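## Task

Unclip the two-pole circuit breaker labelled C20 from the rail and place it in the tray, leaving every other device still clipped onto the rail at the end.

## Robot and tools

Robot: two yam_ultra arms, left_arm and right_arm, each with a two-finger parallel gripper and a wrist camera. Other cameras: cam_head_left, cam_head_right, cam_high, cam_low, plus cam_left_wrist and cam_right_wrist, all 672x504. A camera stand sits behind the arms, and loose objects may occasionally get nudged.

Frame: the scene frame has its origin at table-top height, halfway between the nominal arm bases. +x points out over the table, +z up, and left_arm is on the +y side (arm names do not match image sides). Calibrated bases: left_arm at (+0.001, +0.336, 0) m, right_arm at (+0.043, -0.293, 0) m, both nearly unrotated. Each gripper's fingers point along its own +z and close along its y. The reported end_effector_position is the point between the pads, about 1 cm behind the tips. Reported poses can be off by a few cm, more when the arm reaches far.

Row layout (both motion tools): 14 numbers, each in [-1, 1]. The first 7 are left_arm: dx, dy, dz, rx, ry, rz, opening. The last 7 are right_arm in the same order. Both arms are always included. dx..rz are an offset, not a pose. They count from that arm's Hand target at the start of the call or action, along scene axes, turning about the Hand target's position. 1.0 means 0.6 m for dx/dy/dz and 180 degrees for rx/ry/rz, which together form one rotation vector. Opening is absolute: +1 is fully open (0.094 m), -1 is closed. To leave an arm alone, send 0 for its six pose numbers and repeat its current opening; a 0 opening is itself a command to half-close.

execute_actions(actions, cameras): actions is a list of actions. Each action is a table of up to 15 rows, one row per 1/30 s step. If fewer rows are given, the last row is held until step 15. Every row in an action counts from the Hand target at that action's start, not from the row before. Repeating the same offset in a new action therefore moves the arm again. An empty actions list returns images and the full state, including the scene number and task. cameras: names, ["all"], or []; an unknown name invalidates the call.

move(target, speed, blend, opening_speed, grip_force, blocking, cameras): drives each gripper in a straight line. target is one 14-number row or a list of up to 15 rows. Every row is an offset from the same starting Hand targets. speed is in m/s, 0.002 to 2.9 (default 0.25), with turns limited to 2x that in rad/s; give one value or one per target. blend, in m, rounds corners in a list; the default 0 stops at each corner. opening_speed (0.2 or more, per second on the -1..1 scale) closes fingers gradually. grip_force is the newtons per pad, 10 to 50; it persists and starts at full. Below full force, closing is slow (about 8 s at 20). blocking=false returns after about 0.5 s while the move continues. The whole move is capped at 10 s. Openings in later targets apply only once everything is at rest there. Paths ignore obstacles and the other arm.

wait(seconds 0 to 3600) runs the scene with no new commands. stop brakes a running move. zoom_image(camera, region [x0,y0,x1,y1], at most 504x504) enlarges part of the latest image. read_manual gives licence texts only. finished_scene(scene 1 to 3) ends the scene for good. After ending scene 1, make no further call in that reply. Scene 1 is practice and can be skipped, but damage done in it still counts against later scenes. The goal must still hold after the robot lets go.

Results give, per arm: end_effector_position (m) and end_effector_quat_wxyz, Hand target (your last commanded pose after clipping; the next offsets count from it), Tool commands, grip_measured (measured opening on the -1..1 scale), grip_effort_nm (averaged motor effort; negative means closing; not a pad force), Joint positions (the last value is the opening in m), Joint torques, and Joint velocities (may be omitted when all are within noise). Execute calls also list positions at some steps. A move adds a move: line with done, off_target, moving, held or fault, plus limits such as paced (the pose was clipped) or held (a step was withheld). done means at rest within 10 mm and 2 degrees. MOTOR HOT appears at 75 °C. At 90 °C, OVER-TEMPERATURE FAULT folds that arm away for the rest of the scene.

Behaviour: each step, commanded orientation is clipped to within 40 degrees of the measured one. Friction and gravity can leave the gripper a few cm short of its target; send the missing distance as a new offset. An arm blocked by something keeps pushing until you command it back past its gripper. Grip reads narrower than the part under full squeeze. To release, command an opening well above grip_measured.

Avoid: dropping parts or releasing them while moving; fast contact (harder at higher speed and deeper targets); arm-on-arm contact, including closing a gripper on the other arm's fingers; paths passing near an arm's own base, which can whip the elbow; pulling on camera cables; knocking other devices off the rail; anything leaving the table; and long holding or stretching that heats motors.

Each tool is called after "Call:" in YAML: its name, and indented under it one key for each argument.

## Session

Call:
execute_actions:
  actions: []
  cameras: ["cam_high","cam_head_left","cam_head_right"]

Scene clock: 0.00 s.
left_arm: end_effector_position=(+0.3954, +0.3697, +0.1244) grip_measured=+1.000 grip_effort_nm=n/a end_effector_quat_wxyz=(+0.637, -0.127, +0.756, +0.086) | right_arm: end_effector_position=(+0.4448, -0.2784, +0.1264) grip_measured=+1.000 grip_effort_nm=n/a end_effector_quat_wxyz=(+0.635, -0.017, +0.772, -0.036)
Joint positions: left_arm=[-0.073 1.58 0.331 1.06 -0.382 -0.104 0.094] | right_arm=[0.056 1.548 0.338 1.016 0.119 -0.055 0.094]
Joint velocities: within noise
Joint torques (N m): no reading
Heat: left arm: 39 °C; right arm: 36 °C.
Hand target: left_arm +0.3971, +0.3697, +0.1299; +0.642, -0.129, +0.751, +0.084 | right_arm +0.4478, -0.2783, +0.1383; +0.648, -0.015, +0.760, -0.035
Tool commands: left_gripper/opening=+1.0 right_gripper/opening=+1.0
Images, in order (width x height): cam_head_left 672x504, cam_head_right 672x504, cam_high 672x504.

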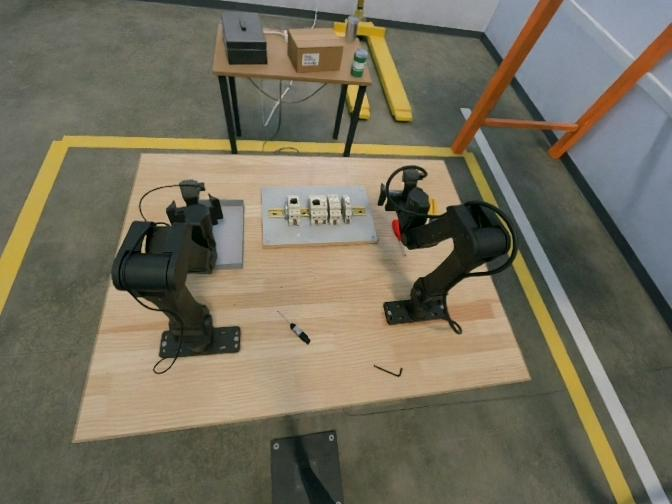

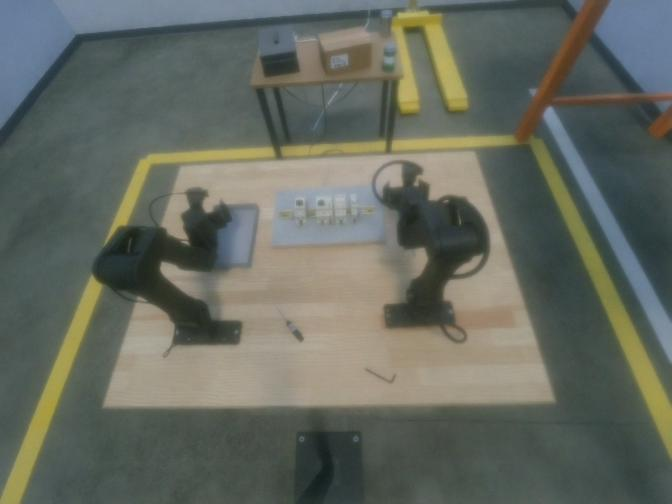

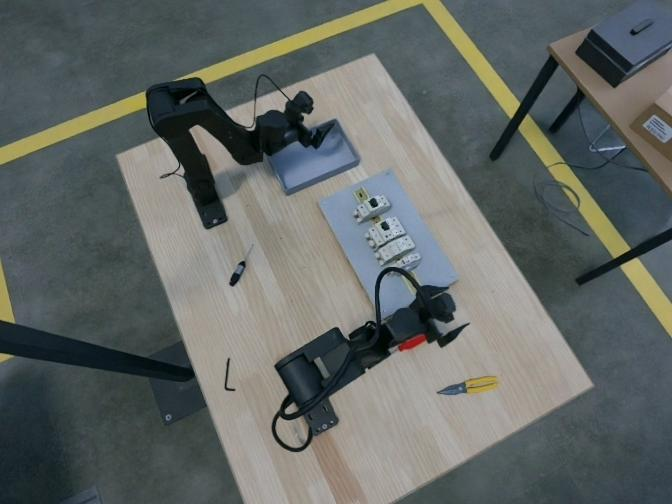

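Call:
move:
  target:
    - [-0.15, 0.16, 0.06, 0, 0, 0.13, 1, -0.08,0.2,0.25,-0.075,0.08,0.1625,1]
    - [-0.455, 0.477, 0.127, 0, 0, 0.39, 1, -0.08,0.539,0.138,-0.2256,0.24,0.4875,1]
  speed: [0.5,0.5]
  blend: [0.05,0]
  cameras: ["cam_right_wrist","cam_high"]

Scene clock: 24.97 s.
left_arm: end_effector_position=(+0.1212, +0.6498, +0.1910) grip_measured=+1.000 grip_effort_nm=0.01 end_effector_quat_wxyz=(-0.460, +0.537, -0.555, -0.438) | right_arm: end_effector_position=(+0.3989, +0.0387, +0.2228) grip_measured=+1.000 grip_effort_nm=0.00 end_effector_quat_wxyz=(-0.185, +0.712, -0.655, -0.170)
Joint positions: left_arm=[0.888 0.998 0.36 0.395 -0.642 -0.154 0.094] | right_arm=[0.568 2.293 2.598 -1.572 -0.414 -0.991 0.094]
Joint torques (N m): left_arm=[0.77 -1.72 8.84 1.4 0 -0.07] | right_arm=[0.43 -10.11 7.34 0.75 -0.38 -0.08]
Heat: left arm: 44 °C; right arm: 37 °C.
Hand target: left_arm +0.1240, +0.6560, +0.2060; -0.477, +0.537, -0.540, -0.438 | right_arm +0.3998, +0.0452, +0.2209; -0.162, +0.722, -0.649, -0.180
Off the commanded pose: left_arm 0.017 m, 3 deg | right_arm 0.007 m, 3 deg.
joint sent to its limit (right arm) — joint 4 (wrist pitch), lower limit. The joint targets are off in orientation, not in position.
move: off_target (left_arm, right_arm)
Images, in order (width x height): cam_high 672x504, cam_right_wrist 672x504.

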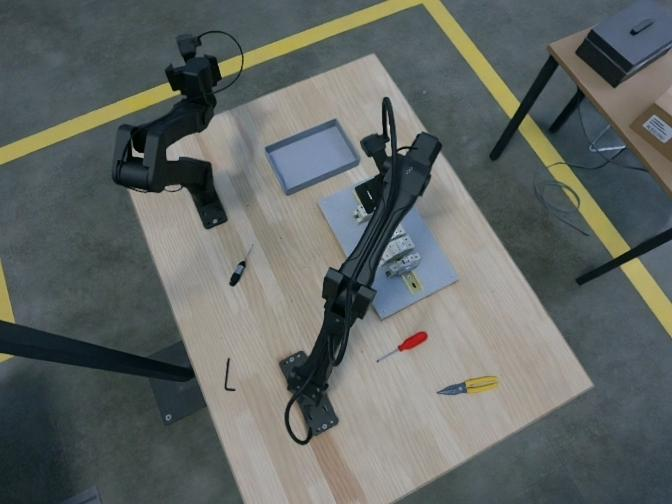

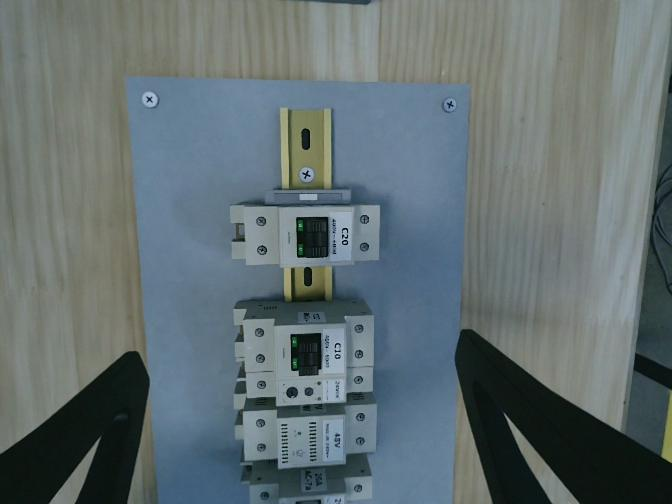

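Call:
zoom_image:
  camera: "cam_right_wrist"
  region: [210, 90, 410, 310]

Scaled by 2.291 from the camera's image (finer frame: 960x720).

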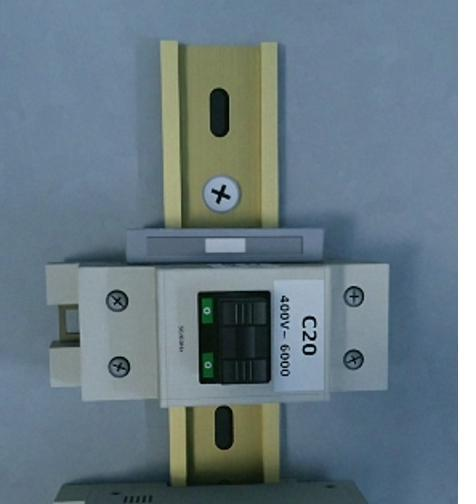

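Call:
move:
  target: [0,0,0,0,0,0,1, -0.046,0.031,-0.1,-0.1315,0.1147,-0.510,0.3]
  speed: 0.5
  cameras: ["cam_right_wrist","cam_low"]

Scene clock: 117.10 s.
left_arm: end_effector_position=(+0.1212, +0.6498, +0.1910) grip_measured=+1.000 grip_effort_nm=0.00 end_effector_quat_wxyz=(-0.460, +0.537, -0.555, -0.438) | right_arm: end_effector_position=(+0.3712, +0.0638, +0.1742) grip_measured=+0.302 grip_effort_nm=-0.11 end_effector_quat_wxyz=(+0.072, -0.022, +0.994, +0.080)
Joint positions: left_arm=[0.888 0.998 0.36 0.395 -0.642 -0.154 0.094] | right_arm=[0.792 2.346 2.565 -1.574 -0.007 0.778 0.061]
Joint torques (N m): left_arm=[0.65 -1.72 8.85 1.39 0.03 -0.08] | right_arm=[-0.01 -10.58 4.48 0.65 0.07 0.05]
Heat: left arm: 44 °C; right arm: 38 °C.
Hand target: left_arm +0.1240, +0.6560, +0.2061; -0.477, +0.537, -0.540, -0.438 | right_arm +0.3722, +0.0637, +0.1608; -0.001, -0.019, +1.000, +0.001
Off the commanded pose: left_arm 0.016 m, 3 deg | right_arm 0.013 m, 12 deg.
joint sent to its limit (right arm) — joint 4 (wrist pitch), lower limit. The joint targets are off in orientation, not in position.
move: off_target (right_arm)
Images, in order (width x height): cam_low 672x504, cam_right_wrist 672x504.

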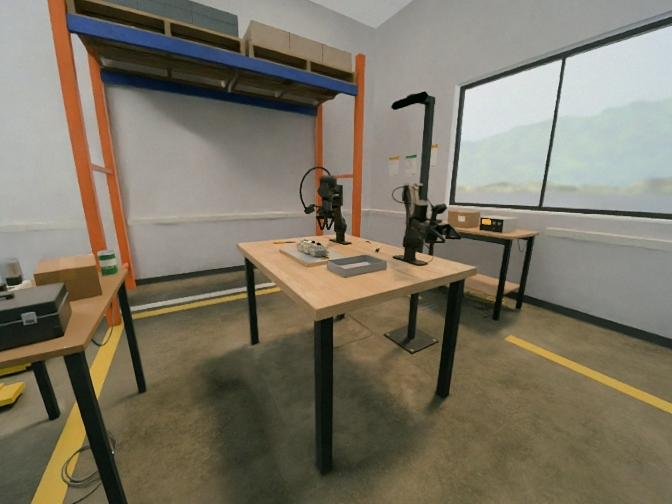

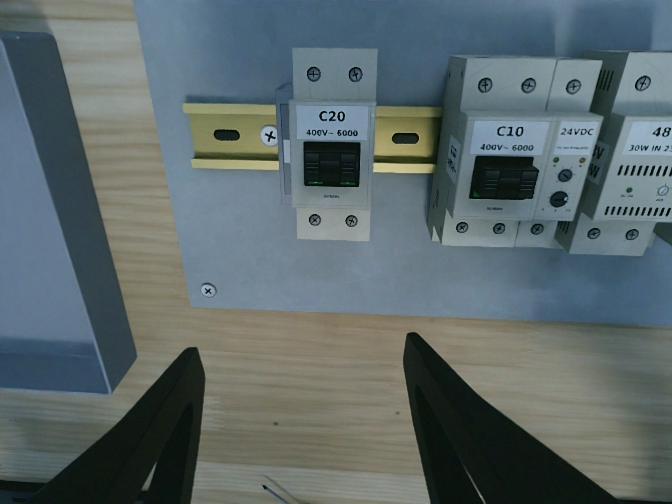

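Call:
zoom_image:
  camera: "cam_right_wrist"
  region: [240, 30, 420, 260]

Scaled by 2.191 from the camera's image (finer frame: 960x720).

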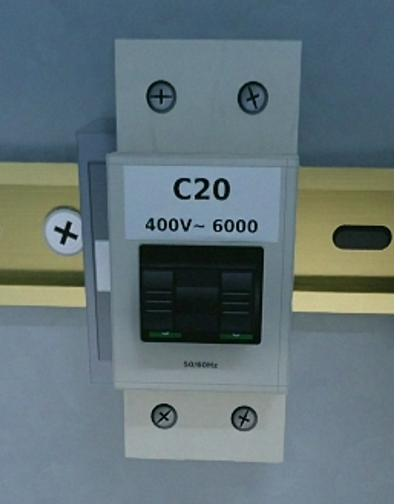

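Call:
move:
  target:
    - [0,0,0,0,0,0,1, -0.03,0.001,-0.1,0,0,0,0.3]
    - [0,0,0,0,0,0,1, -0.012,0.001,-0.166,0,0,0,0.3]
  speed: [0.3,0.15]
  blend: [0.01,0]
  cameras: ["cam_right_wrist"]

Scene clock: 212.57 s.
left_arm: end_effector_position=(+0.1212, +0.6498, +0.1910) grip_measured=+1.000 grip_effort_nm=0.01 end_effector_quat_wxyz=(-0.460, +0.537, -0.555, -0.438) | right_arm: end_effector_position=(+0.3618, +0.0655, +0.0761) grip_measured=+0.302 grip_effort_nm=-0.11 end_effector_quat_wxyz=(+0.004, -0.021, +1.000, +0.010)
Joint positions: left_arm=[0.888 0.998 0.36 0.395 -0.642 -0.154 0.094] | right_arm=[0.808 2.465 2.395 -1.48 -0.007 0.798 0.061]
Joint torques (N m): left_arm=[0.59 -1.57 8.91 1.39 0.02 -0.05] | right_arm=[-0.4 -11.54 4.25 0.5 0.07 -0.04]
Heat: left arm: 46 °C; right arm: 40 °C.
Hand target: left_arm +0.1240, +0.6560, +0.2060; -0.477, +0.537, -0.540, -0.438 | right_arm +0.3650, +0.0644, +0.0612; -0.001, -0.019, +1.000, +0.001
Off the commanded pose: left_arm 0.016 m, 3 deg | right_arm 0.015 m, 1 deg.
move: off_target (right_arm)

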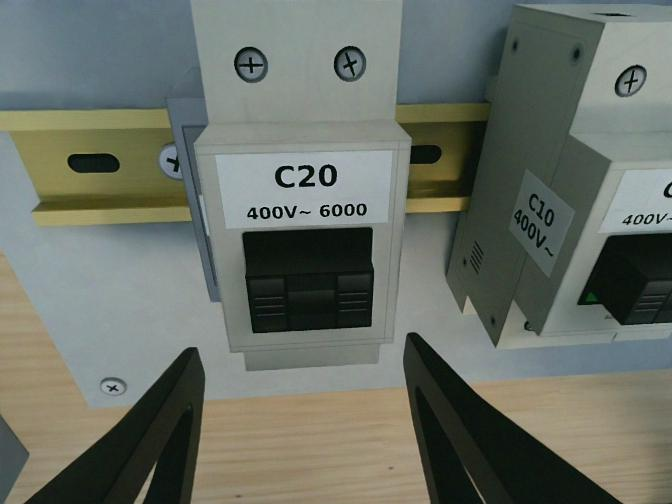

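Call:
move:
  target: [0,0,0,0,0,0,1, 0.003,-0.014,-0.02,0,0,0,0.3]
  speed: 0.15
  cameras: ["cam_right_wrist"]

Scene clock: 257.17 s.
left_arm: end_effector_position=(+0.1213, +0.6498, +0.1911) grip_measured=+1.000 grip_effort_nm=0.01 end_effector_quat_wxyz=(-0.460, +0.537, -0.555, -0.438) | right_arm: end_effector_position=(+0.3637, +0.0563, +0.0476) grip_measured=+0.302 grip_effort_nm=-0.11 end_effector_quat_wxyz=(-0.008, -0.019, +1.000, -0.003)
Joint positions: left_arm=[0.888 0.998 0.36 0.395 -0.642 -0.154 0.094] | right_arm=[0.792 2.465 2.281 -1.401 -0.007 0.784 0.061]
Joint torques (N m): left_arm=[0.77 -1.68 8.9 1.38 0.01 -0.07] | right_arm=[-0.29 -14.53 3.89 0.47 0.08 -0.05]
Heat: left arm: 46 °C; right arm: 39 °C.
Hand target: left_arm +0.1240, +0.6560, +0.2060; -0.477, +0.537, -0.540, -0.438 | right_arm +0.3669, +0.0560, +0.0492; -0.001, -0.019, +1.000, +0.001
Off the commanded pose: left_arm 0.016 m, 3 deg | right_arm 0.003 m, 1 deg.
move: done

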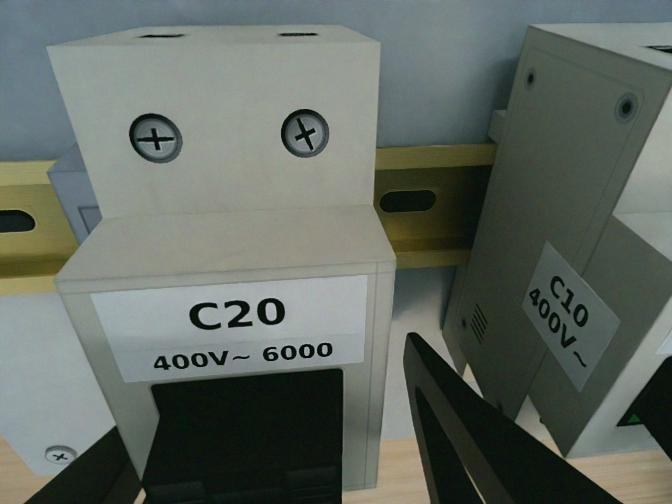

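Call:
zoom_image:
  camera: "cam_right_wrist"
  region: [0, 130, 260, 504]

Scaled by 1.348 from the camera's image (finer frame: 960x720).

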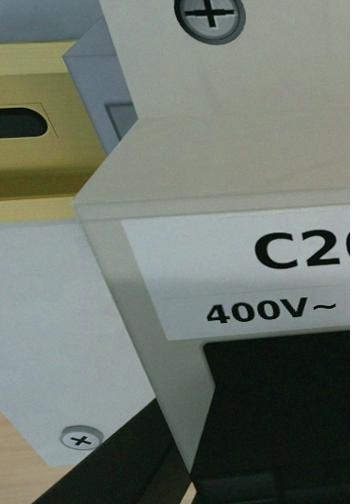

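Call:
move:
  target: [0,0,0,0,0,0,1, -0.004,0,0.08,0,0,0,0.3]
  speed: 0.15
  cameras: ["cam_right_wrist"]

Scene clock: 329.87 s.
left_arm: end_effector_position=(+0.1213, +0.6498, +0.1912) grip_measured=+1.000 grip_effort_nm=0.01 end_effector_quat_wxyz=(-0.460, +0.537, -0.555, -0.438) | right_arm: end_effector_position=(+0.3608, +0.0532, +0.0912) grip_measured=+0.302 grip_effort_nm=-0.11 end_effector_quat_wxyz=(-0.005, -0.019, +1.000, +0.000)
Joint positions: left_arm=[0.888 0.998 0.36 0.396 -0.642 -0.154 0.094] | right_arm=[0.792 2.465 2.456 -1.568 -0.007 0.784 0.061]
Joint torques (N m): left_arm=[0.7 -1.69 8.8 1.38 0.05 -0.08] | right_arm=[0.02 -13.04 7.65 0.2 0.07 -0.01]
Heat: left arm: 47 °C; right arm: 42 °C.
Hand target: left_arm +0.1241, +0.6560, +0.2061; -0.477, +0.537, -0.540, -0.438 | right_arm +0.3645, +0.0560, +0.0972; -0.001, -0.019, +1.000, +0.001
Off the commanded pose: left_arm 0.016 m, 3 deg | right_arm 0.008 m, 1 deg.
joint sent to its limit (right arm) — joint 4 (wrist pitch), lower limit. The joint targets still meet the commanded pose.
move: done

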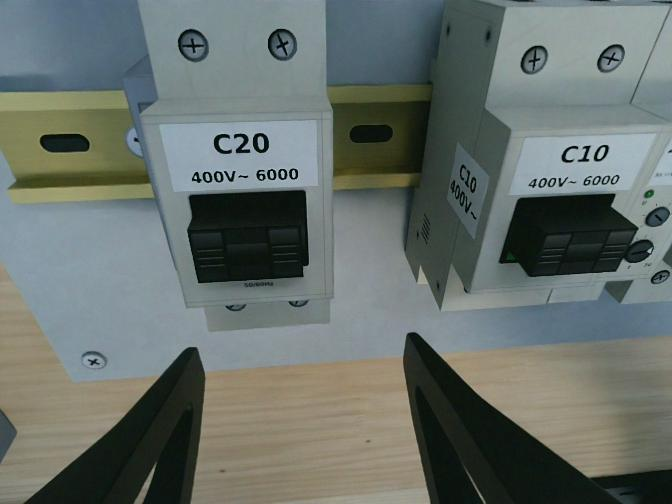

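Call:
zoom_image:
  camera: "cam_right_wrist"
  region: [90, 40, 350, 360]

Scaled by 1.575 from the camera's image (finer frame: 960x720).

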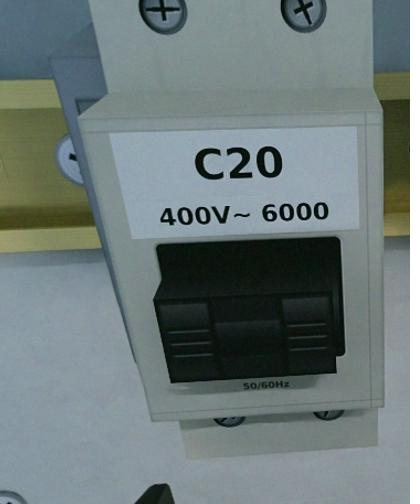

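Call:
move:
  target:
    - [0,0,0,0,0,0,1, 0,0.020,-0.01,0,0,0,0.3]
    - [0,0,0,0,0,0,1, 0,0.020,-0.062,0,0,0,0.3]
  speed: [0.15,0.15]
  blend: [0.005,0]
  cameras: ["cam_right_wrist"]

Scene clock: 414.23 s.
left_arm: end_effector_position=(+0.1213, +0.6498, +0.1912) grip_measured=+1.000 grip_effort_nm=0.00 end_effector_quat_wxyz=(-0.460, +0.537, -0.555, -0.438) | right_arm: end_effector_position=(+0.3642, +0.0671, +0.0750) grip_measured=+0.302 grip_effort_nm=-0.11 end_effector_quat_wxyz=(+0.005, -0.021, +1.000, +0.010)
Joint positions: left_arm=[0.888 0.998 0.36 0.396 -0.642 -0.154 0.094] | right_arm=[0.807 2.483 2.424 -1.49 -0.007 0.795 0.061]
Joint torques (N m): left_arm=[0.69 -1.72 8.98 1.39 0 -0.06] | right_arm=[0.34 -11.75 4.05 0.49 0.08 0.04]
Heat: left arm: 48 °C; right arm: 41 °C.
Hand target: left_arm +0.1241, +0.6560, +0.2061; -0.477, +0.537, -0.540, -0.438 | right_arm +0.3644, +0.0679, +0.0601; -0.001, -0.019, +1.000, +0.001
Off the commanded pose: left_arm 0.016 m, 3 deg | right_arm 0.015 m, 1 deg.
move: off_target (right_arm)

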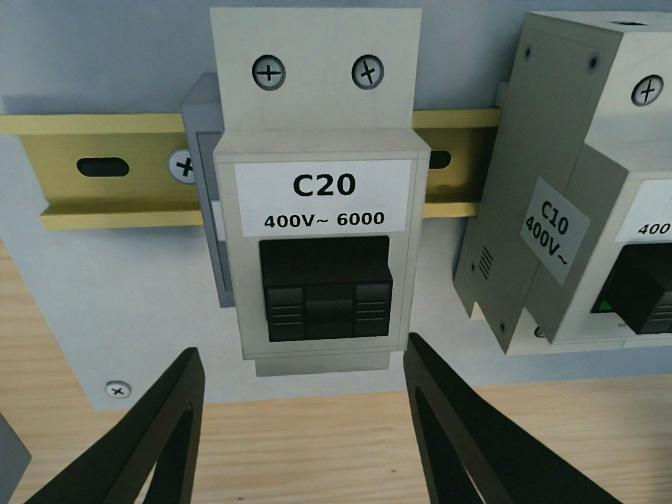

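Call:
move:
  target: [0,0,0,0,0,0,1, -0.003,-0.0125,-0.004,0,0,0,0.1]
  speed: 0.1
  cameras: ["cam_right_wrist"]

Scene clock: 424.60 s.
left_arm: end_effector_position=(+0.1213, +0.6498, +0.1912) grip_measured=+1.000 grip_effort_nm=0.01 end_effector_quat_wxyz=(-0.460, +0.537, -0.555, -0.438) | right_arm: end_effector_position=(+0.3586, +0.0609, +0.0509) grip_measured=+0.102 grip_effort_nm=-0.11 end_effector_quat_wxyz=(-0.011, -0.021, +1.000, -0.006)
Joint positions: left_arm=[0.888 0.998 0.36 0.396 -0.642 -0.154 0.094] | right_arm=[0.807 2.483 2.327 -1.439 -0.007 0.795 0.052]
Joint torques (N m): left_arm=[0.64 -1.61 8.79 1.38 0.05 -0.06] | right_arm=[-0.43 -15.5 3.86 0.41 0.08 -0.03]
Heat: left arm: 48 °C; right arm: 40 °C.
Hand target: left_arm +0.1241, +0.6560, +0.2061; -0.477, +0.537, -0.540, -0.438 | right_arm +0.3627, +0.0605, +0.0577; -0.001, -0.019, +1.000, +0.001
Off the commanded pose: left_arm 0.016 m, 3 deg | right_arm 0.008 m, 1 deg.
move: done

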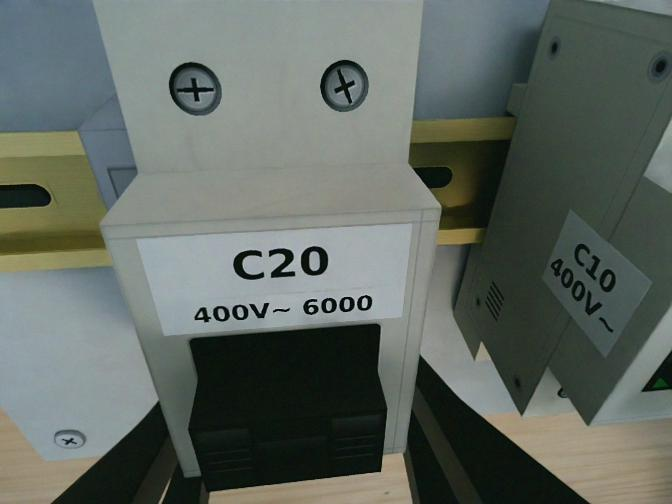

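Call:
move:
  target:
    - [0,0,0,0,0,0,1, 0.005,0,0.008,0,0,0,0.1]
    - [0,0,0,0,0,0,1, 0.005,0,0.008,0,0,0,-0.5]
  speed: 0.1
  cameras: ["cam_right_wrist"]

Scene clock: 456.17 s.
left_arm: end_effector_position=(+0.1213, +0.6498, +0.1912) grip_measured=+1.000 grip_effort_nm=0.01 end_effector_quat_wxyz=(-0.460, +0.537, -0.555, -0.438) | right_arm: end_effector_position=(+0.3593, +0.0591, +0.0509) grip_measured=-0.267 grip_effort_nm=-1.03 end_effector_quat_wxyz=(-0.013, -0.020, +1.000, -0.007)
Joint positions: left_arm=[0.888 0.998 0.36 0.396 -0.642 -0.154 0.094] | right_arm=[0.803 2.483 2.327 -1.443 -0.009 0.792 0.034]
Joint torques (N m): left_arm=[0.59 -1.76 8.81 1.38 0.04 -0.04] | right_arm=[-0.47 -14.42 7.34 0.16 0.1 -0.05]
Heat: left arm: 48 °C; right arm: 41 °C.
Hand target: left_arm +0.1240, +0.6560, +0.2060; -0.477, +0.537, -0.540, -0.438 | right_arm +0.3657, +0.0604, +0.0625; -0.001, -0.019, +1.000, +0.001
Off the commanded pose: left_arm 0.016 m, 3 deg | right_arm 0.013 m, 2 deg.
move: off_target (right_arm); target 2's new opening was sent with right_arm's hand 0.013 m and 2 deg from that target

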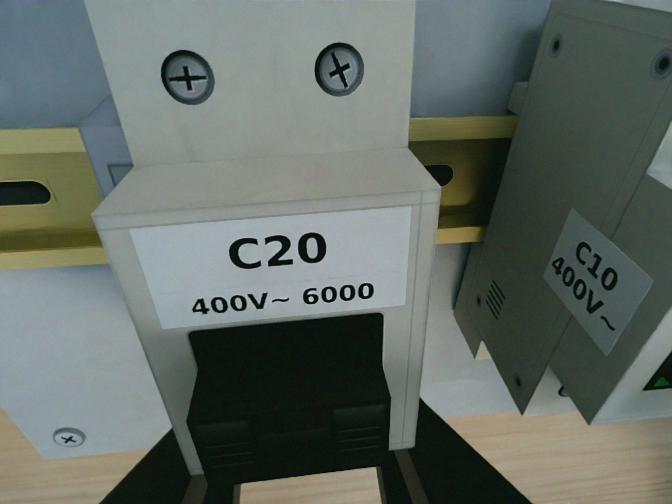

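Call:
move:
  target:
    - [0,0,0,0,0,0,1, 0.012,0,0.09,-0.0022,0.058,0,-0.5]
  speed: 0.12
  cameras: ["cam_right_wrist"]

Scene clock: 468.30 s.
left_arm: end_effector_position=(+0.1213, +0.6498, +0.1912) grip_measured=+1.000 grip_effort_nm=0.01 end_effector_quat_wxyz=(-0.460, +0.537, -0.555, -0.438) | right_arm: end_effector_position=(+0.3642, +0.0597, +0.0677) grip_measured=-0.267 grip_effort_nm=-1.03 end_effector_quat_wxyz=(-0.040, -0.022, +0.999, +0.024)
Joint positions: left_arm=[0.888 0.998 0.36 0.396 -0.642 -0.154 0.094] | right_arm=[0.765 2.518 2.456 -1.533 -0.09 0.75 0.034]
Joint torques (N m): left_arm=[0.68 -1.74 8.88 1.37 -0.02 -0.04] | right_arm=[-2.1 -18.96 10.56 -0.21 -0.46 -0.07]
Heat: left arm: 48 °C; right arm: 41 °C.
Hand target: left_arm +0.1240, +0.6560, +0.2060; -0.477, +0.537, -0.540, -0.438 | right_arm +0.3729, +0.0605, +0.1165; -0.092, -0.019, +0.996, -0.001
Off the commanded pose: left_arm 0.016 m, 3 deg | right_arm 0.050 m, 7 deg.
joint sent to its limit (right arm) — joint 4 (wrist pitch), lower limit. The joint targets are off in orientation, not in position.
move: off_target (right_arm)

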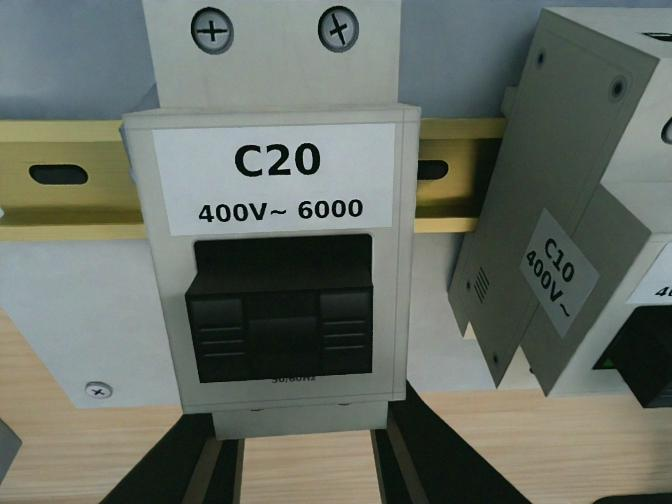

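Call:
move:
  target:
    - [0,0,0,0,0,0,1, 0.03,0,0.03,0,0,0,-0.5]
    - [0,0,0,0,0,0,1, 0.035,0,0.09,0,0,0,-0.5]
  speed: 0.12
  blend: [0.004,0]
  cameras: ["cam_right_wrist"]

Scene clock: 514.43 s.
left_arm: end_effector_position=(+0.1213, +0.6498, +0.1912) grip_measured=+1.000 grip_effort_nm=0.01 end_effector_quat_wxyz=(-0.460, +0.537, -0.555, -0.438) | right_arm: end_effector_position=(+0.3651, +0.0597, +0.0703) grip_measured=-0.267 grip_effort_nm=-1.03 end_effector_quat_wxyz=(-0.047, -0.025, +0.998, +0.033)
Joint positions: left_arm=[0.888 0.998 0.36 0.396 -0.642 -0.154 0.094] | right_arm=[0.755 2.519 2.467 -1.54 -0.113 0.734 0.034]
Joint torques (N m): left_arm=[0.76 -1.65 8.92 1.37 0.02 -0.07] | right_arm=[-3.71 -25.51 14.12 -0.14 -0.22 -0.02]
Heat: left arm: 48 °C; right arm: 52 °C.
Hand target: left_arm +0.1240, +0.6560, +0.2060; -0.477, +0.537, -0.540, -0.438 | right_arm +0.3939, +0.0605, +0.1705; -0.092, -0.019, +0.996, -0.001
Off the commanded pose: left_arm 0.016 m, 3 deg | right_arm 0.104 m, 7 deg.
joint sent to its limit (right arm) — joint 4 (wrist pitch), lower limit. The joint targets are off in position and orientation.
move: off_target (right_arm)

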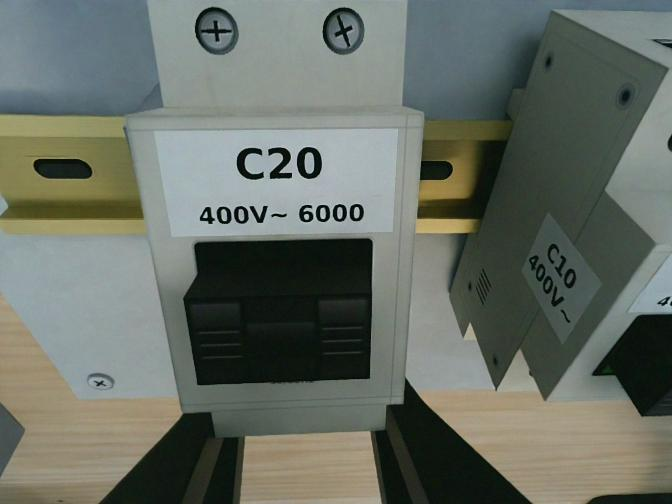

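Call:
move:
  target:
    - [0,0,0,0,0,0,1, 0.02,0,-0.125,0,0,0,-0.5]
  speed: 0.15
  cameras: ["cam_right_wrist"]

Scene clock: 528.70 s.
left_arm: end_effector_position=(+0.1213, +0.6498, +0.1912) grip_measured=+1.000 grip_effort_nm=0.01 end_effector_quat_wxyz=(-0.460, +0.537, -0.555, -0.438) | right_arm: end_effector_position=(+0.3665, +0.0599, +0.0689) grip_measured=-0.267 grip_effort_nm=-1.03 end_effector_quat_wxyz=(-0.064, -0.031, +0.997, +0.037)
Joint positions: left_arm=[0.888 0.998 0.36 0.396 -0.642 -0.154 0.094] | right_arm=[0.743 2.582 2.576 -1.61 -0.141 0.707 0.034]
Joint torques (N m): left_arm=[0.8 -1.74 8.95 1.37 0.01 -0.06] | right_arm=[-4.19 -14.93 12.03 0.56 0.09 -0.01]
Heat: left arm: 49 °C; right arm: 63 °C.
Hand target: left_arm +0.1240, +0.6560, +0.2060; -0.477, +0.537, -0.540, -0.438 | right_arm +0.4059, +0.0605, +0.0956; -0.092, -0.019, +0.996, -0.001
Off the commanded pose: left_arm 0.016 m, 3 deg | right_arm 0.048 m, 6 deg.
joint read past its limit (right arm) — joint 4 (wrist pitch), lower limit.
joint sent to its limit (right arm) — joint 4 (wrist pitch), lower limit. The joint targets are off in position and orientation.
move: off_target (right_arm)

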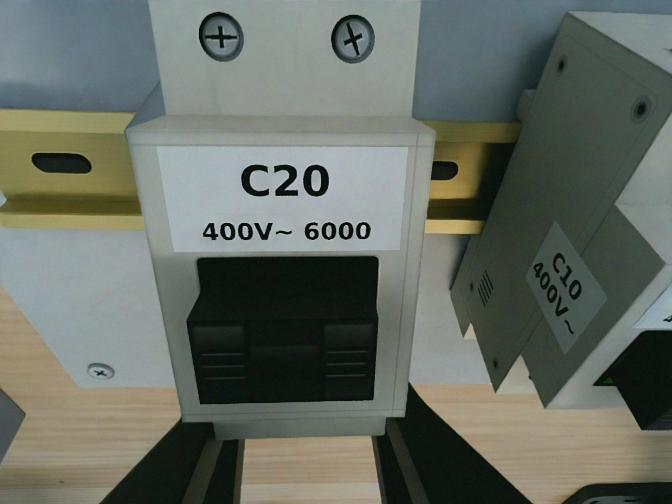

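Call:
move:
  target:
    - [0,0,0,0,0,0,1, -0.062,0,-0.044,0,0,0,-0.5]
    - [0,0,0,0,0,0,1, -0.062,0,-0.044,0,0,0,0.1]
    - [0,0,0,0,0,0,1, -0.062,0,0.03,0.0022,-0.058,0,0.1]
    - [0,0,0,0,0,0,1, 0.013,0,0.03,0.0022,-0.058,0,0.1]
  speed: [0.15,0.1,0.2,0.2]
  blend: [0,0,0.01,0]
  opening_speed: 0.5
  cameras: ["cam_right_wrist"]

Scene clock: 554.70 s.
left_arm: end_effector_position=(+0.1213, +0.6498, +0.1912) grip_measured=+1.000 grip_effort_nm=0.01 end_effector_quat_wxyz=(-0.460, +0.537, -0.555, -0.438) | right_arm: end_effector_position=(+0.4064, +0.0546, +0.0981) grip_measured=+0.098 grip_effort_nm=0.10 end_effector_quat_wxyz=(+0.028, -0.014, +0.999, +0.038)
Joint positions: left_arm=[0.888 0.998 0.36 0.396 -0.642 -0.154 0.094] | right_arm=[0.724 2.573 2.684 -1.588 -0.018 0.727 0.052]
Joint torques (N m): left_arm=[0.79 -1.72 8.88 1.39 0.03 -0.08] | right_arm=[0.24 -14.9 7.62 0.58 0.15 -0.07]
Heat: left arm: 49 °C; right arm: 56 °C.
Hand target: left_arm +0.1240, +0.6560, +0.2060; -0.477, +0.537, -0.540, -0.438 | right_arm +0.4137, +0.0605, +0.1135; -0.001, -0.019, +1.000, +0.001
Off the commanded pose: left_arm 0.016 m, 3 deg | right_arm 0.018 m, 5 deg.
joint read past its limit (right arm) — joint 4 (wrist pitch), lower limit.
joint sent to its limit (right arm) — joint 4 (wrist pitch), lower limit. The joint targets are off in orientation, not in position.
move: off_target (right_arm); target 2's new opening was sent with right_arm's hand 0.006 m and 5 deg from that target

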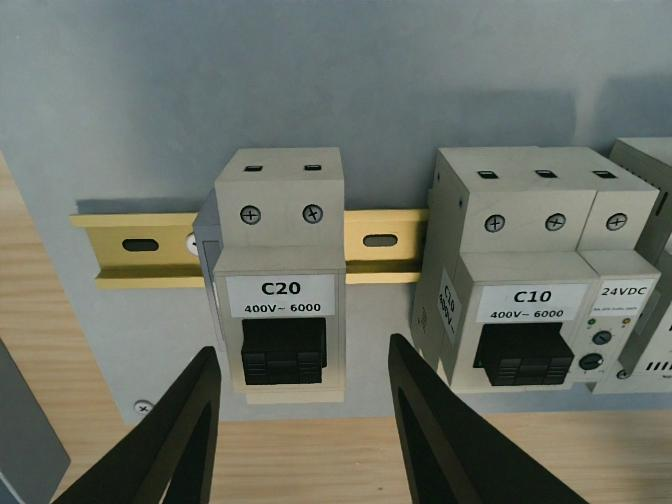

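Call:
zoom_image:
  camera: "cam_right_wrist"
  region: [180, 130, 660, 420]

Scaled by 1.050 from the camera's image (finer frame: 960x720).

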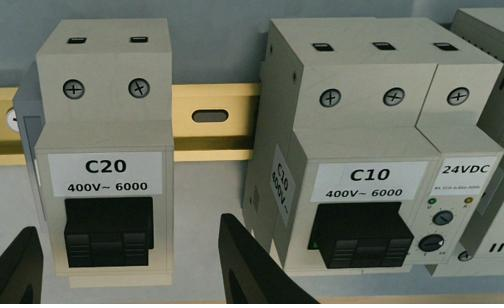

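Call:
move:
  target: [0,0,0,0,0,0,1, 0,0.008,-0.027,0,0,0,0.1]
  speed: 0.1
  cameras: ["cam_right_wrist"]

Scene clock: 589.70 s.
left_arm: end_effector_position=(+0.1213, +0.6498, +0.1912) grip_measured=+1.000 grip_effort_nm=0.00 end_effector_quat_wxyz=(-0.460, +0.537, -0.555, -0.438) | right_arm: end_effector_position=(+0.4079, +0.0593, +0.1052) grip_measured=+0.098 grip_effort_nm=0.10 end_effector_quat_wxyz=(+0.039, -0.017, +0.998, +0.047)
Joint positions: left_arm=[0.888 0.998 0.36 0.396 -0.642 -0.154 0.094] | right_arm=[0.729 2.573 2.711 -1.588 -0.016 0.726 0.052]
Joint torques (N m): left_arm=[0.8 -1.76 8.88 1.39 0.04 -0.08] | right_arm=[0.36 -11.25 7.58 0.64 0.15 -0.01]
Heat: left arm: 49 °C; right arm: 47 °C.
Hand target: left_arm +0.1240, +0.6560, +0.2060; -0.477, +0.537, -0.540, -0.438 | right_arm +0.4138, +0.0653, +0.0973; +0.000, -0.019, +1.000, +0.001
Off the commanded pose: left_arm 0.016 m, 3 deg | right_arm 0.012 m, 7 deg.
joint read past its limit (right arm) — joint 4 (wrist pitch), lower limit.
joint sent to its limit (right arm) — joint 4 (wrist pitch), lower limit. The joint targets are off in orientation, not in position.
move: off_target (right_arm)

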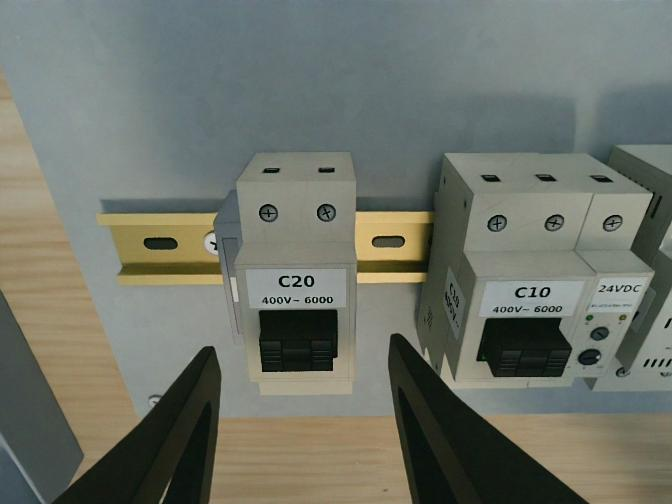

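Call:
move:
  target: [0,0,0,0,0,0,1, 0,0,-0.036,0,0,0,0.1]
  speed: 0.1
  cameras: ["cam_right_wrist"]

Scene clock: 603.67 s.
left_arm: end_effector_position=(+0.1213, +0.6498, +0.1912) grip_measured=+1.000 grip_effort_nm=0.00 end_effector_quat_wxyz=(-0.460, +0.537, -0.555, -0.438) | right_arm: end_effector_position=(+0.4081, +0.0595, +0.0813) grip_measured=+0.098 grip_effort_nm=0.10 end_effector_quat_wxyz=(+0.023, -0.017, +0.999, +0.032)
Joint positions: left_arm=[0.888 0.998 0.36 0.396 -0.642 -0.154 0.094] | right_arm=[0.729 2.627 2.721 -1.588 -0.016 0.726 0.052]
Joint torques (N m): left_arm=[0.8 -1.78 8.91 1.38 0.02 -0.07] | right_arm=[0.43 -11.97 7.57 0.55 0.16 0]
Heat: left arm: 49 °C; right arm: 45 °C.
Hand target: left_arm +0.1240, +0.6560, +0.2060; -0.477, +0.537, -0.540, -0.438 | right_arm +0.4137, +0.0653, +0.0757; -0.001, -0.019, +1.000, +0.001
Off the commanded pose: left_arm 0.016 m, 3 deg | right_arm 0.010 m, 4 deg.
joint read past its limit (right arm) — joint 4 (wrist pitch), lower limit.
joint sent to its limit (right arm) — joint 4 (wrist pitch), lower limit. The joint targets are off in orientation, not in position.
move: off_target (right_arm)

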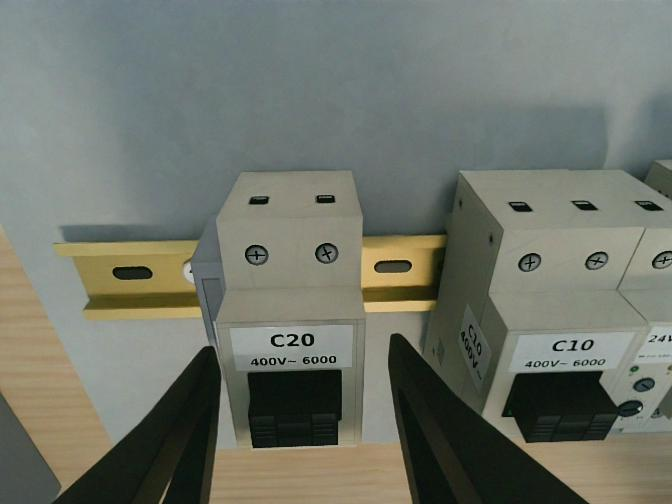

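Call:
move:
  target:
    - [0,0,0,0,0,0,1, 0,0,-0.010,0,0,0,0.1]
    - [0,0,0,0,0,0,1, 0,0,-0.010,0,0,0,-0.5]
  speed: 0.1
  cameras: ["cam_right_wrist"]

Scene clock: 622.33 s.
left_arm: end_effector_position=(+0.1213, +0.6498, +0.1912) grip_measured=+1.000 grip_effort_nm=0.01 end_effector_quat_wxyz=(-0.460, +0.537, -0.555, -0.438) | right_arm: end_effector_position=(+0.4085, +0.0596, +0.0741) grip_measured=-0.262 grip_effort_nm=-1.04 end_effector_quat_wxyz=(+0.020, -0.017, +0.999, +0.027)
Joint positions: left_arm=[0.888 0.998 0.36 0.396 -0.642 -0.154 0.094] | right_arm=[0.73 2.643 2.723 -1.585 -0.013 0.727 0.035]
Joint torques (N m): left_arm=[0.73 -1.83 8.95 1.37 0.01 -0.06] | right_arm=[0.38 -12.15 7.8 0.5 0.13 -0.02]
Heat: left arm: 49 °C; right arm: 45 °C.
Hand target: left_arm +0.1240, +0.6560, +0.2060; -0.477, +0.537, -0.540, -0.438 | right_arm +0.4136, +0.0653, +0.0697; -0.001, -0.019, +1.000, +0.001
Off the commanded pose: left_arm 0.016 m, 3 deg | right_arm 0.009 m, 4 deg.
joint read past its limit (right arm) — joint 4 (wrist pitch), lower limit.
joint sent to its limit (right arm) — joint 4 (wrist pitch), lower limit. The joint targets are off in orientation, not in position.
move: off_target (right_arm); target 2's new opening was sent with right_arm's hand 0.010 m and 4 deg from that target

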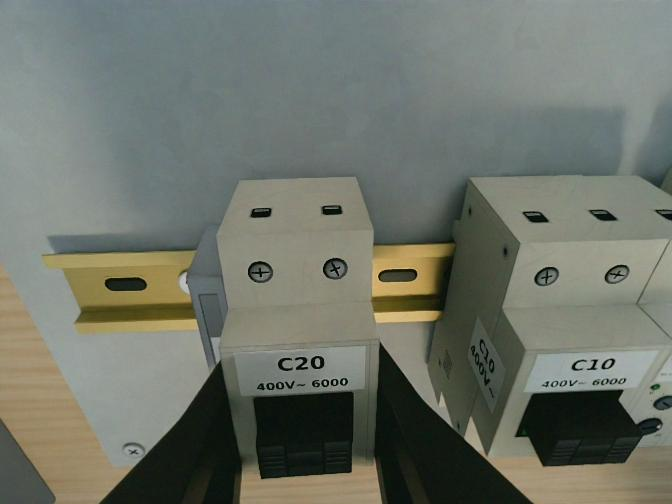

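Call:
move:
  target:
    - [0,0,0,0,0,0,1, 0.026,0,0.012,0,0,0,-0.5]
    - [0,0,0,0,0,0,1, 0.026,0,0.12,0,0,0,-0.5]
  speed: [0.1,0.1]
  blend: [0.004,0]
  cameras: ["cam_right_wrist"]

Scene clock: 664.07 s.
left_arm: end_effector_position=(+0.1213, +0.6498, +0.1912) grip_measured=+1.000 grip_effort_nm=0.01 end_effector_quat_wxyz=(-0.460, +0.537, -0.555, -0.438) | right_arm: end_effector_position=(+0.4101, +0.0595, +0.0748) grip_measured=-0.262 grip_effort_nm=-1.03 end_effector_quat_wxyz=(+0.018, -0.019, +0.999, +0.029)
Joint positions: left_arm=[0.888 0.998 0.36 0.396 -0.642 -0.154 0.094] | right_arm=[0.726 2.666 2.771 -1.609 -0.018 0.72 0.035]
Joint torques (N m): left_arm=[0.76 -1.7 8.8 1.39 0.02 -0.05] | right_arm=[-1.06 -23.3 7.66 0.75 0.16 -0.11]
Heat: left arm: 49 °C; right arm: 47 °C.
Hand target: left_arm +0.1240, +0.6560, +0.2060; -0.477, +0.537, -0.540, -0.438 | right_arm +0.4293, +0.0651, +0.1417; -0.001, -0.019, +1.000, +0.001
Off the commanded pose: left_arm 0.016 m, 3 deg | right_arm 0.070 m, 4 deg.
joint read past its limit (right arm) — joint 4 (wrist pitch), lower limit.
joint sent to its limit (right arm) — joint 4 (wrist pitch), lower limit. The joint targets are off in position and orientation.
move: off_target (right_arm)

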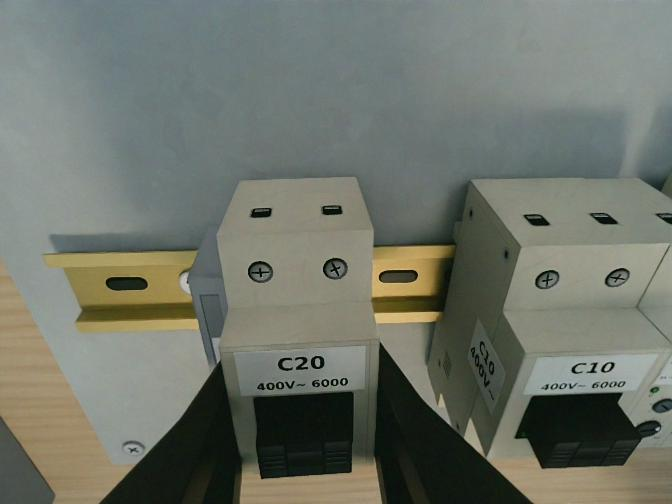

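Call:
move:
  target:
    - [0,0,0,0,0,0,1, 0.04,0,-0.07,0,0,0,-0.5]
  speed: [0.1]
  cameras: ["cam_right_wrist"]

Scene clock: 710.10 s.
left_arm: end_effector_position=(+0.1213, +0.6499, +0.1913) grip_measured=+1.000 grip_effort_nm=0.01 end_effector_quat_wxyz=(-0.460, +0.537, -0.555, -0.438) | right_arm: end_effector_position=(+0.4118, +0.0590, +0.0761) grip_measured=-0.262 grip_effort_nm=-1.03 end_effector_quat_wxyz=(+0.016, -0.026, +0.999, +0.036)
Joint positions: left_arm=[0.888 0.998 0.36 0.396 -0.642 -0.154 0.094] | right_arm=[0.718 2.666 2.776 -1.609 -0.032 0.698 0.035]
Joint torques (N m): left_arm=[0.79 -1.68 8.95 1.37 0.06 -0.06] | right_arm=[-3.07 -14.27 12.04 1.15 0.29 -0.18]
Heat: left arm: 49 °C; right arm: 61 °C.
Hand target: left_arm +0.1240, +0.6560, +0.2061; -0.477, +0.537, -0.540, -0.438 | right_arm +0.4533, +0.0652, +0.0998; -0.001, -0.019, +1.000, +0.001
Off the commanded pose: left_arm 0.016 m, 3 deg | right_arm 0.048 m, 5 deg.
elbow stopped short (right arm): the move would have taken joint 3 (elbow) straighter than the controller allows.
joint read past its limit (right arm) — joint 4 (wrist pitch), lower limit.
move: off_target (right_arm)

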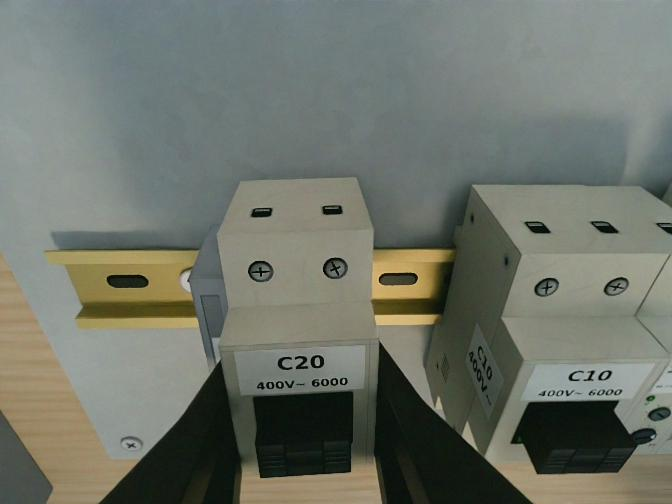

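Call:
move:
  target:
    - [0,0,0,0,0,0,1, 0,0,-0.01,0,0,0.035,-0.5]
    - [0,0,0,0,0,0,1, 0,0,-0.01,0,0,-0.035,-0.5]
    - [0,0,0,0,0,0,1, 0,0,-0.01,0,0,0.035,-0.5]
    - [0,0,0,0,0,0,1, 0,0,-0.01,0,0,-0.035,-0.5]
    - [0,0,0,0,0,0,1, 0,0,-0.01,0,0,0,-0.5]
  speed: [0.15,0.15,0.15,0.15,0.15]
  blend: [0.005,0.005,0.005,0.005,0]
  cameras: ["cam_right_wrist"]

Scene clock: 820.17 s.
left_arm: end_effector_position=(+0.1213, +0.6499, +0.1913) grip_measured=+1.000 grip_effort_nm=0.01 end_effector_quat_wxyz=(-0.460, +0.537, -0.555, -0.438) | right_arm: end_effector_position=(+0.4138, +0.0591, +0.0762) grip_measured=-0.262 grip_effort_nm=-1.04 end_effector_quat_wxyz=(+0.013, -0.011, +0.999, +0.043)
Joint positions: left_arm=[0.888 0.998 0.36 0.396 -0.642 -0.154 0.094] | right_arm=[0.71 2.671 2.786 -1.609 -0.046 0.72 0.035]
Joint torques (N m): left_arm=[0.79 -1.69 8.96 1.38 0.02 -0.04] | right_arm=[-2.47 -13.68 11.23 1.19 0.42 -0.34]
Heat: left arm: 49 °C; right arm: 50 °C.
Hand target: left_arm +0.1240, +0.6560, +0.2061; -0.477, +0.537, -0.540, -0.438 | right_arm +0.4533, +0.0653, +0.0937; -0.001, -0.019, +1.000, +0.001
Off the commanded pose: left_arm 0.016 m, 3 deg | right_arm 0.044 m, 5 deg.
elbow stopped short (right arm): the move would have taken joint 3 (elbow) straighter than the controller allows.
joint read past its limit (right arm) — joint 4 (wrist pitch), lower limit.
move: off_target (right_arm)

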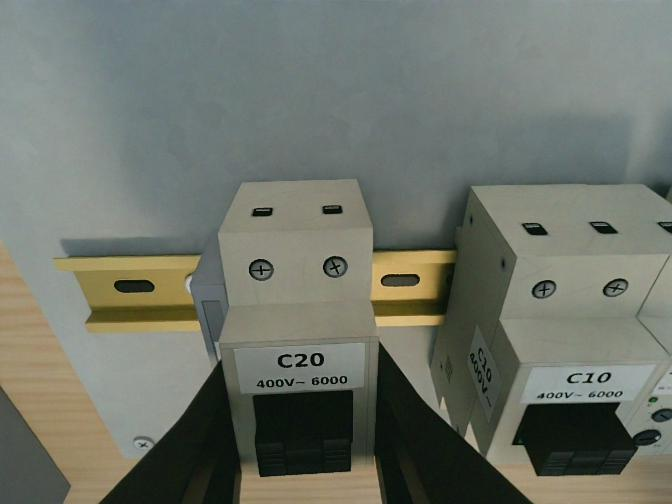

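Call:
move:
  target:
    - [0,0,0,0,0,0,1, 0.02,0,0.0,0,0,0.04,-0.5]
    - [0,0,0,0,0,0,1, 0.02,0,0.03,0,0,-0.04,-0.5]
    - [0,0,0,0,0,0,1, 0.0,0,0.08,0,0,0.03,-0.5]
    - [0,0,0,0,0,0,1, 0.0,0,0.09,0,0,-0.03,-0.5]
    - [0,0,0,0,0,0,1, 0,0,0.1,0,0,0,-0.5]
  speed: [0.2,0.2,0.2,0.2,0.2]
  blend: [0.005,0.005,0.005,0.005,0]
  cameras: ["cam_right_wrist"]

Scene clock: 840.87 s.
left_arm: end_effector_position=(+0.1213, +0.6499, +0.1913) grip_measured=+1.000 grip_effort_nm=0.00 end_effector_quat_wxyz=(-0.460, +0.537, -0.555, -0.438) | right_arm: end_effector_position=(+0.4143, +0.0589, +0.0764) grip_measured=-0.262 grip_effort_nm=-1.03 end_effector_quat_wxyz=(+0.012, -0.010, +0.999, +0.045)
Joint positions: left_arm=[0.888 0.998 0.36 0.396 -0.642 -0.154 0.094] | right_arm=[0.708 2.671 2.786 -1.608 -0.051 0.72 0.035]
Joint torques (N m): left_arm=[0.75 -1.69 8.8 1.38 0.01 -0.06] | right_arm=[-2.24 -23.05 11.15 1 0.44 -0.29]
Heat: left arm: 49 °C; right arm: 52 °C.
Hand target: left_arm +0.1240, +0.6560, +0.2061; -0.477, +0.537, -0.540, -0.438 | right_arm +0.4534, +0.0652, +0.1537; -0.001, -0.019, +1.000, +0.001
Off the commanded pose: left_arm 0.016 m, 3 deg | right_arm 0.087 m, 5 deg.
elbow stopped short (right arm): the move would have taken joint 3 (elbow) straighter than the controller allows.
joint read past its limit (right arm) — joint 4 (wrist pitch), lower limit.
move: off_target (right_arm)

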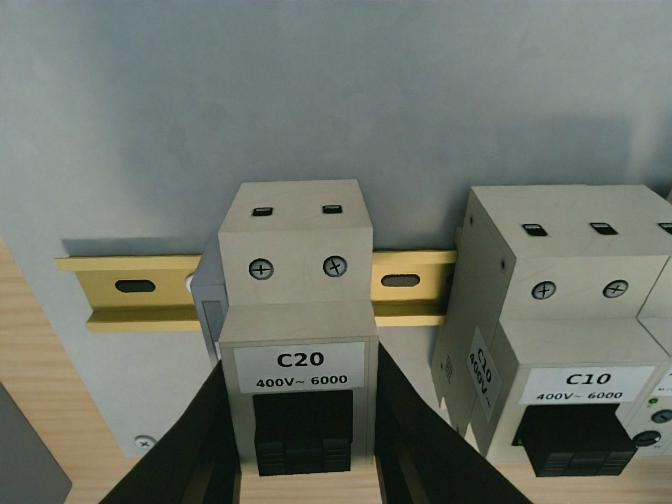

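Call:
move:
  target:
    - [0,0,0,0,0,0,1, -0.066,0,-0.124,0,0,0,-0.5]
    - [0,0,0,0,0,0,1, -0.066,0,-0.124,0,0,0,0.1]
    - [0,0,0,0,0,0,1, -0.07,0,-0.065,0,0,0,0.1]
    - [0,0,0,0,0,0,1, -0.152,-0.003,-0.065,0,0,0,0.1]
    - [0,0,0,0,0,0,1, -0.152,-0.003,-0.15,0,0,0,0.1]
  speed: [0.2,0.1,0.25,0.25,0.15]
  blend: [0,0,0.01,0.01,0]
  opening_speed: 0.5
  cameras: ["cam_right_wrist"]

Scene clock: 869.73 s.
left_arm: end_effector_position=(+0.1213, +0.6499, +0.1913) grip_measured=+1.000 grip_effort_nm=0.01 end_effector_quat_wxyz=(-0.460, +0.537, -0.555, -0.438) | right_arm: end_effector_position=(+0.3542, +0.0590, +0.0382) grip_measured=+0.098 grip_effort_nm=0.10 end_effector_quat_wxyz=(-0.032, -0.024, +0.999, -0.025)
Joint positions: left_arm=[0.888 0.998 0.36 0.396 -0.642 -0.154 0.094] | right_arm=[0.809 2.544 2.386 -1.493 -0.012 0.792 0.052]
Joint torques (N m): left_arm=[0.62 -1.78 8.92 1.38 0.02 -0.09] | right_arm=[-0.18 -19.36 3.45 0.46 0.12 0.05]
Heat: left arm: 50 °C; right arm: 64 °C.
Hand target: left_arm +0.1240, +0.6560, +0.2061; -0.477, +0.537, -0.540, -0.438 | right_arm +0.3621, +0.0635, +0.0638; -0.001, -0.019, +1.000, +0.001
Off the commanded pose: left_arm 0.016 m, 3 deg | right_arm 0.027 m, 5 deg.
move: off_target (right_arm); target 2's new opening was sent with right_arm's hand 0.008 m and 4 deg from that target

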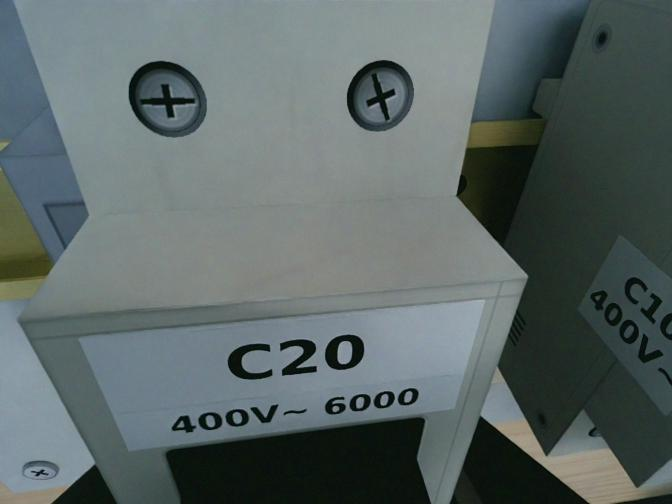

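Call:
move:
  target: [0,0,0,0,0,0,1, 0.01,0,0.03,0,0,0,0.1]
  speed: 0.15
  cameras: ["cam_right_wrist"]

Scene clock: 883.27 s.
left_arm: end_effector_position=(+0.1213, +0.6499, +0.1913) grip_measured=+1.000 grip_effort_nm=0.01 end_effector_quat_wxyz=(-0.460, +0.537, -0.555, -0.438) | right_arm: end_effector_position=(+0.3612, +0.0626, +0.0680) grip_measured=+0.098 grip_effort_nm=0.10 end_effector_quat_wxyz=(-0.016, -0.021, +1.000, -0.008)
Joint positions: left_arm=[0.888 0.998 0.36 0.396 -0.642 -0.154 0.094] | right_arm=[0.803 2.544 2.508 -1.568 -0.012 0.792 0.052]
Joint torques (N m): left_arm=[0.7 -1.72 8.79 1.37 0.01 -0.06] | right_arm=[-0.49 -14.8 7.61 0.15 0.13 -0.05]
Heat: left arm: 50 °C; right arm: 58 °C.
Hand target: left_arm +0.1240, +0.6560, +0.2061; -0.477, +0.537, -0.540, -0.438 | right_arm +0.3681, +0.0634, +0.0818; -0.001, -0.019, +1.000, +0.001
Off the commanded pose: left_arm 0.016 m, 3 deg | right_arm 0.015 m, 2 deg.
joint sent to its limit (right arm) — joint 4 (wrist pitch), lower limit. The joint targets still meet the commanded pose.
move: off_target (right_arm)

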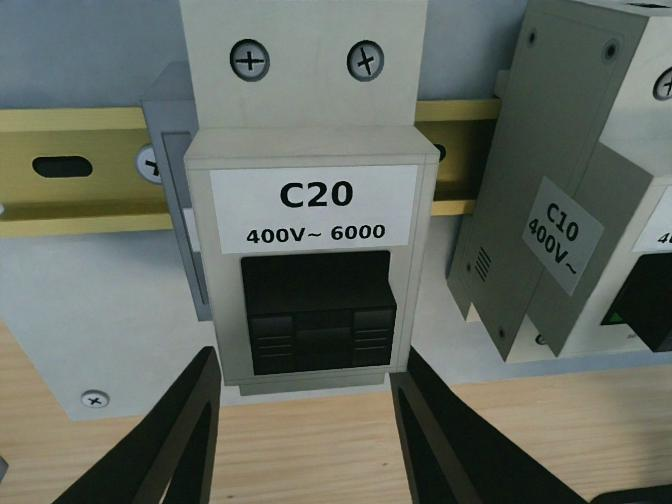

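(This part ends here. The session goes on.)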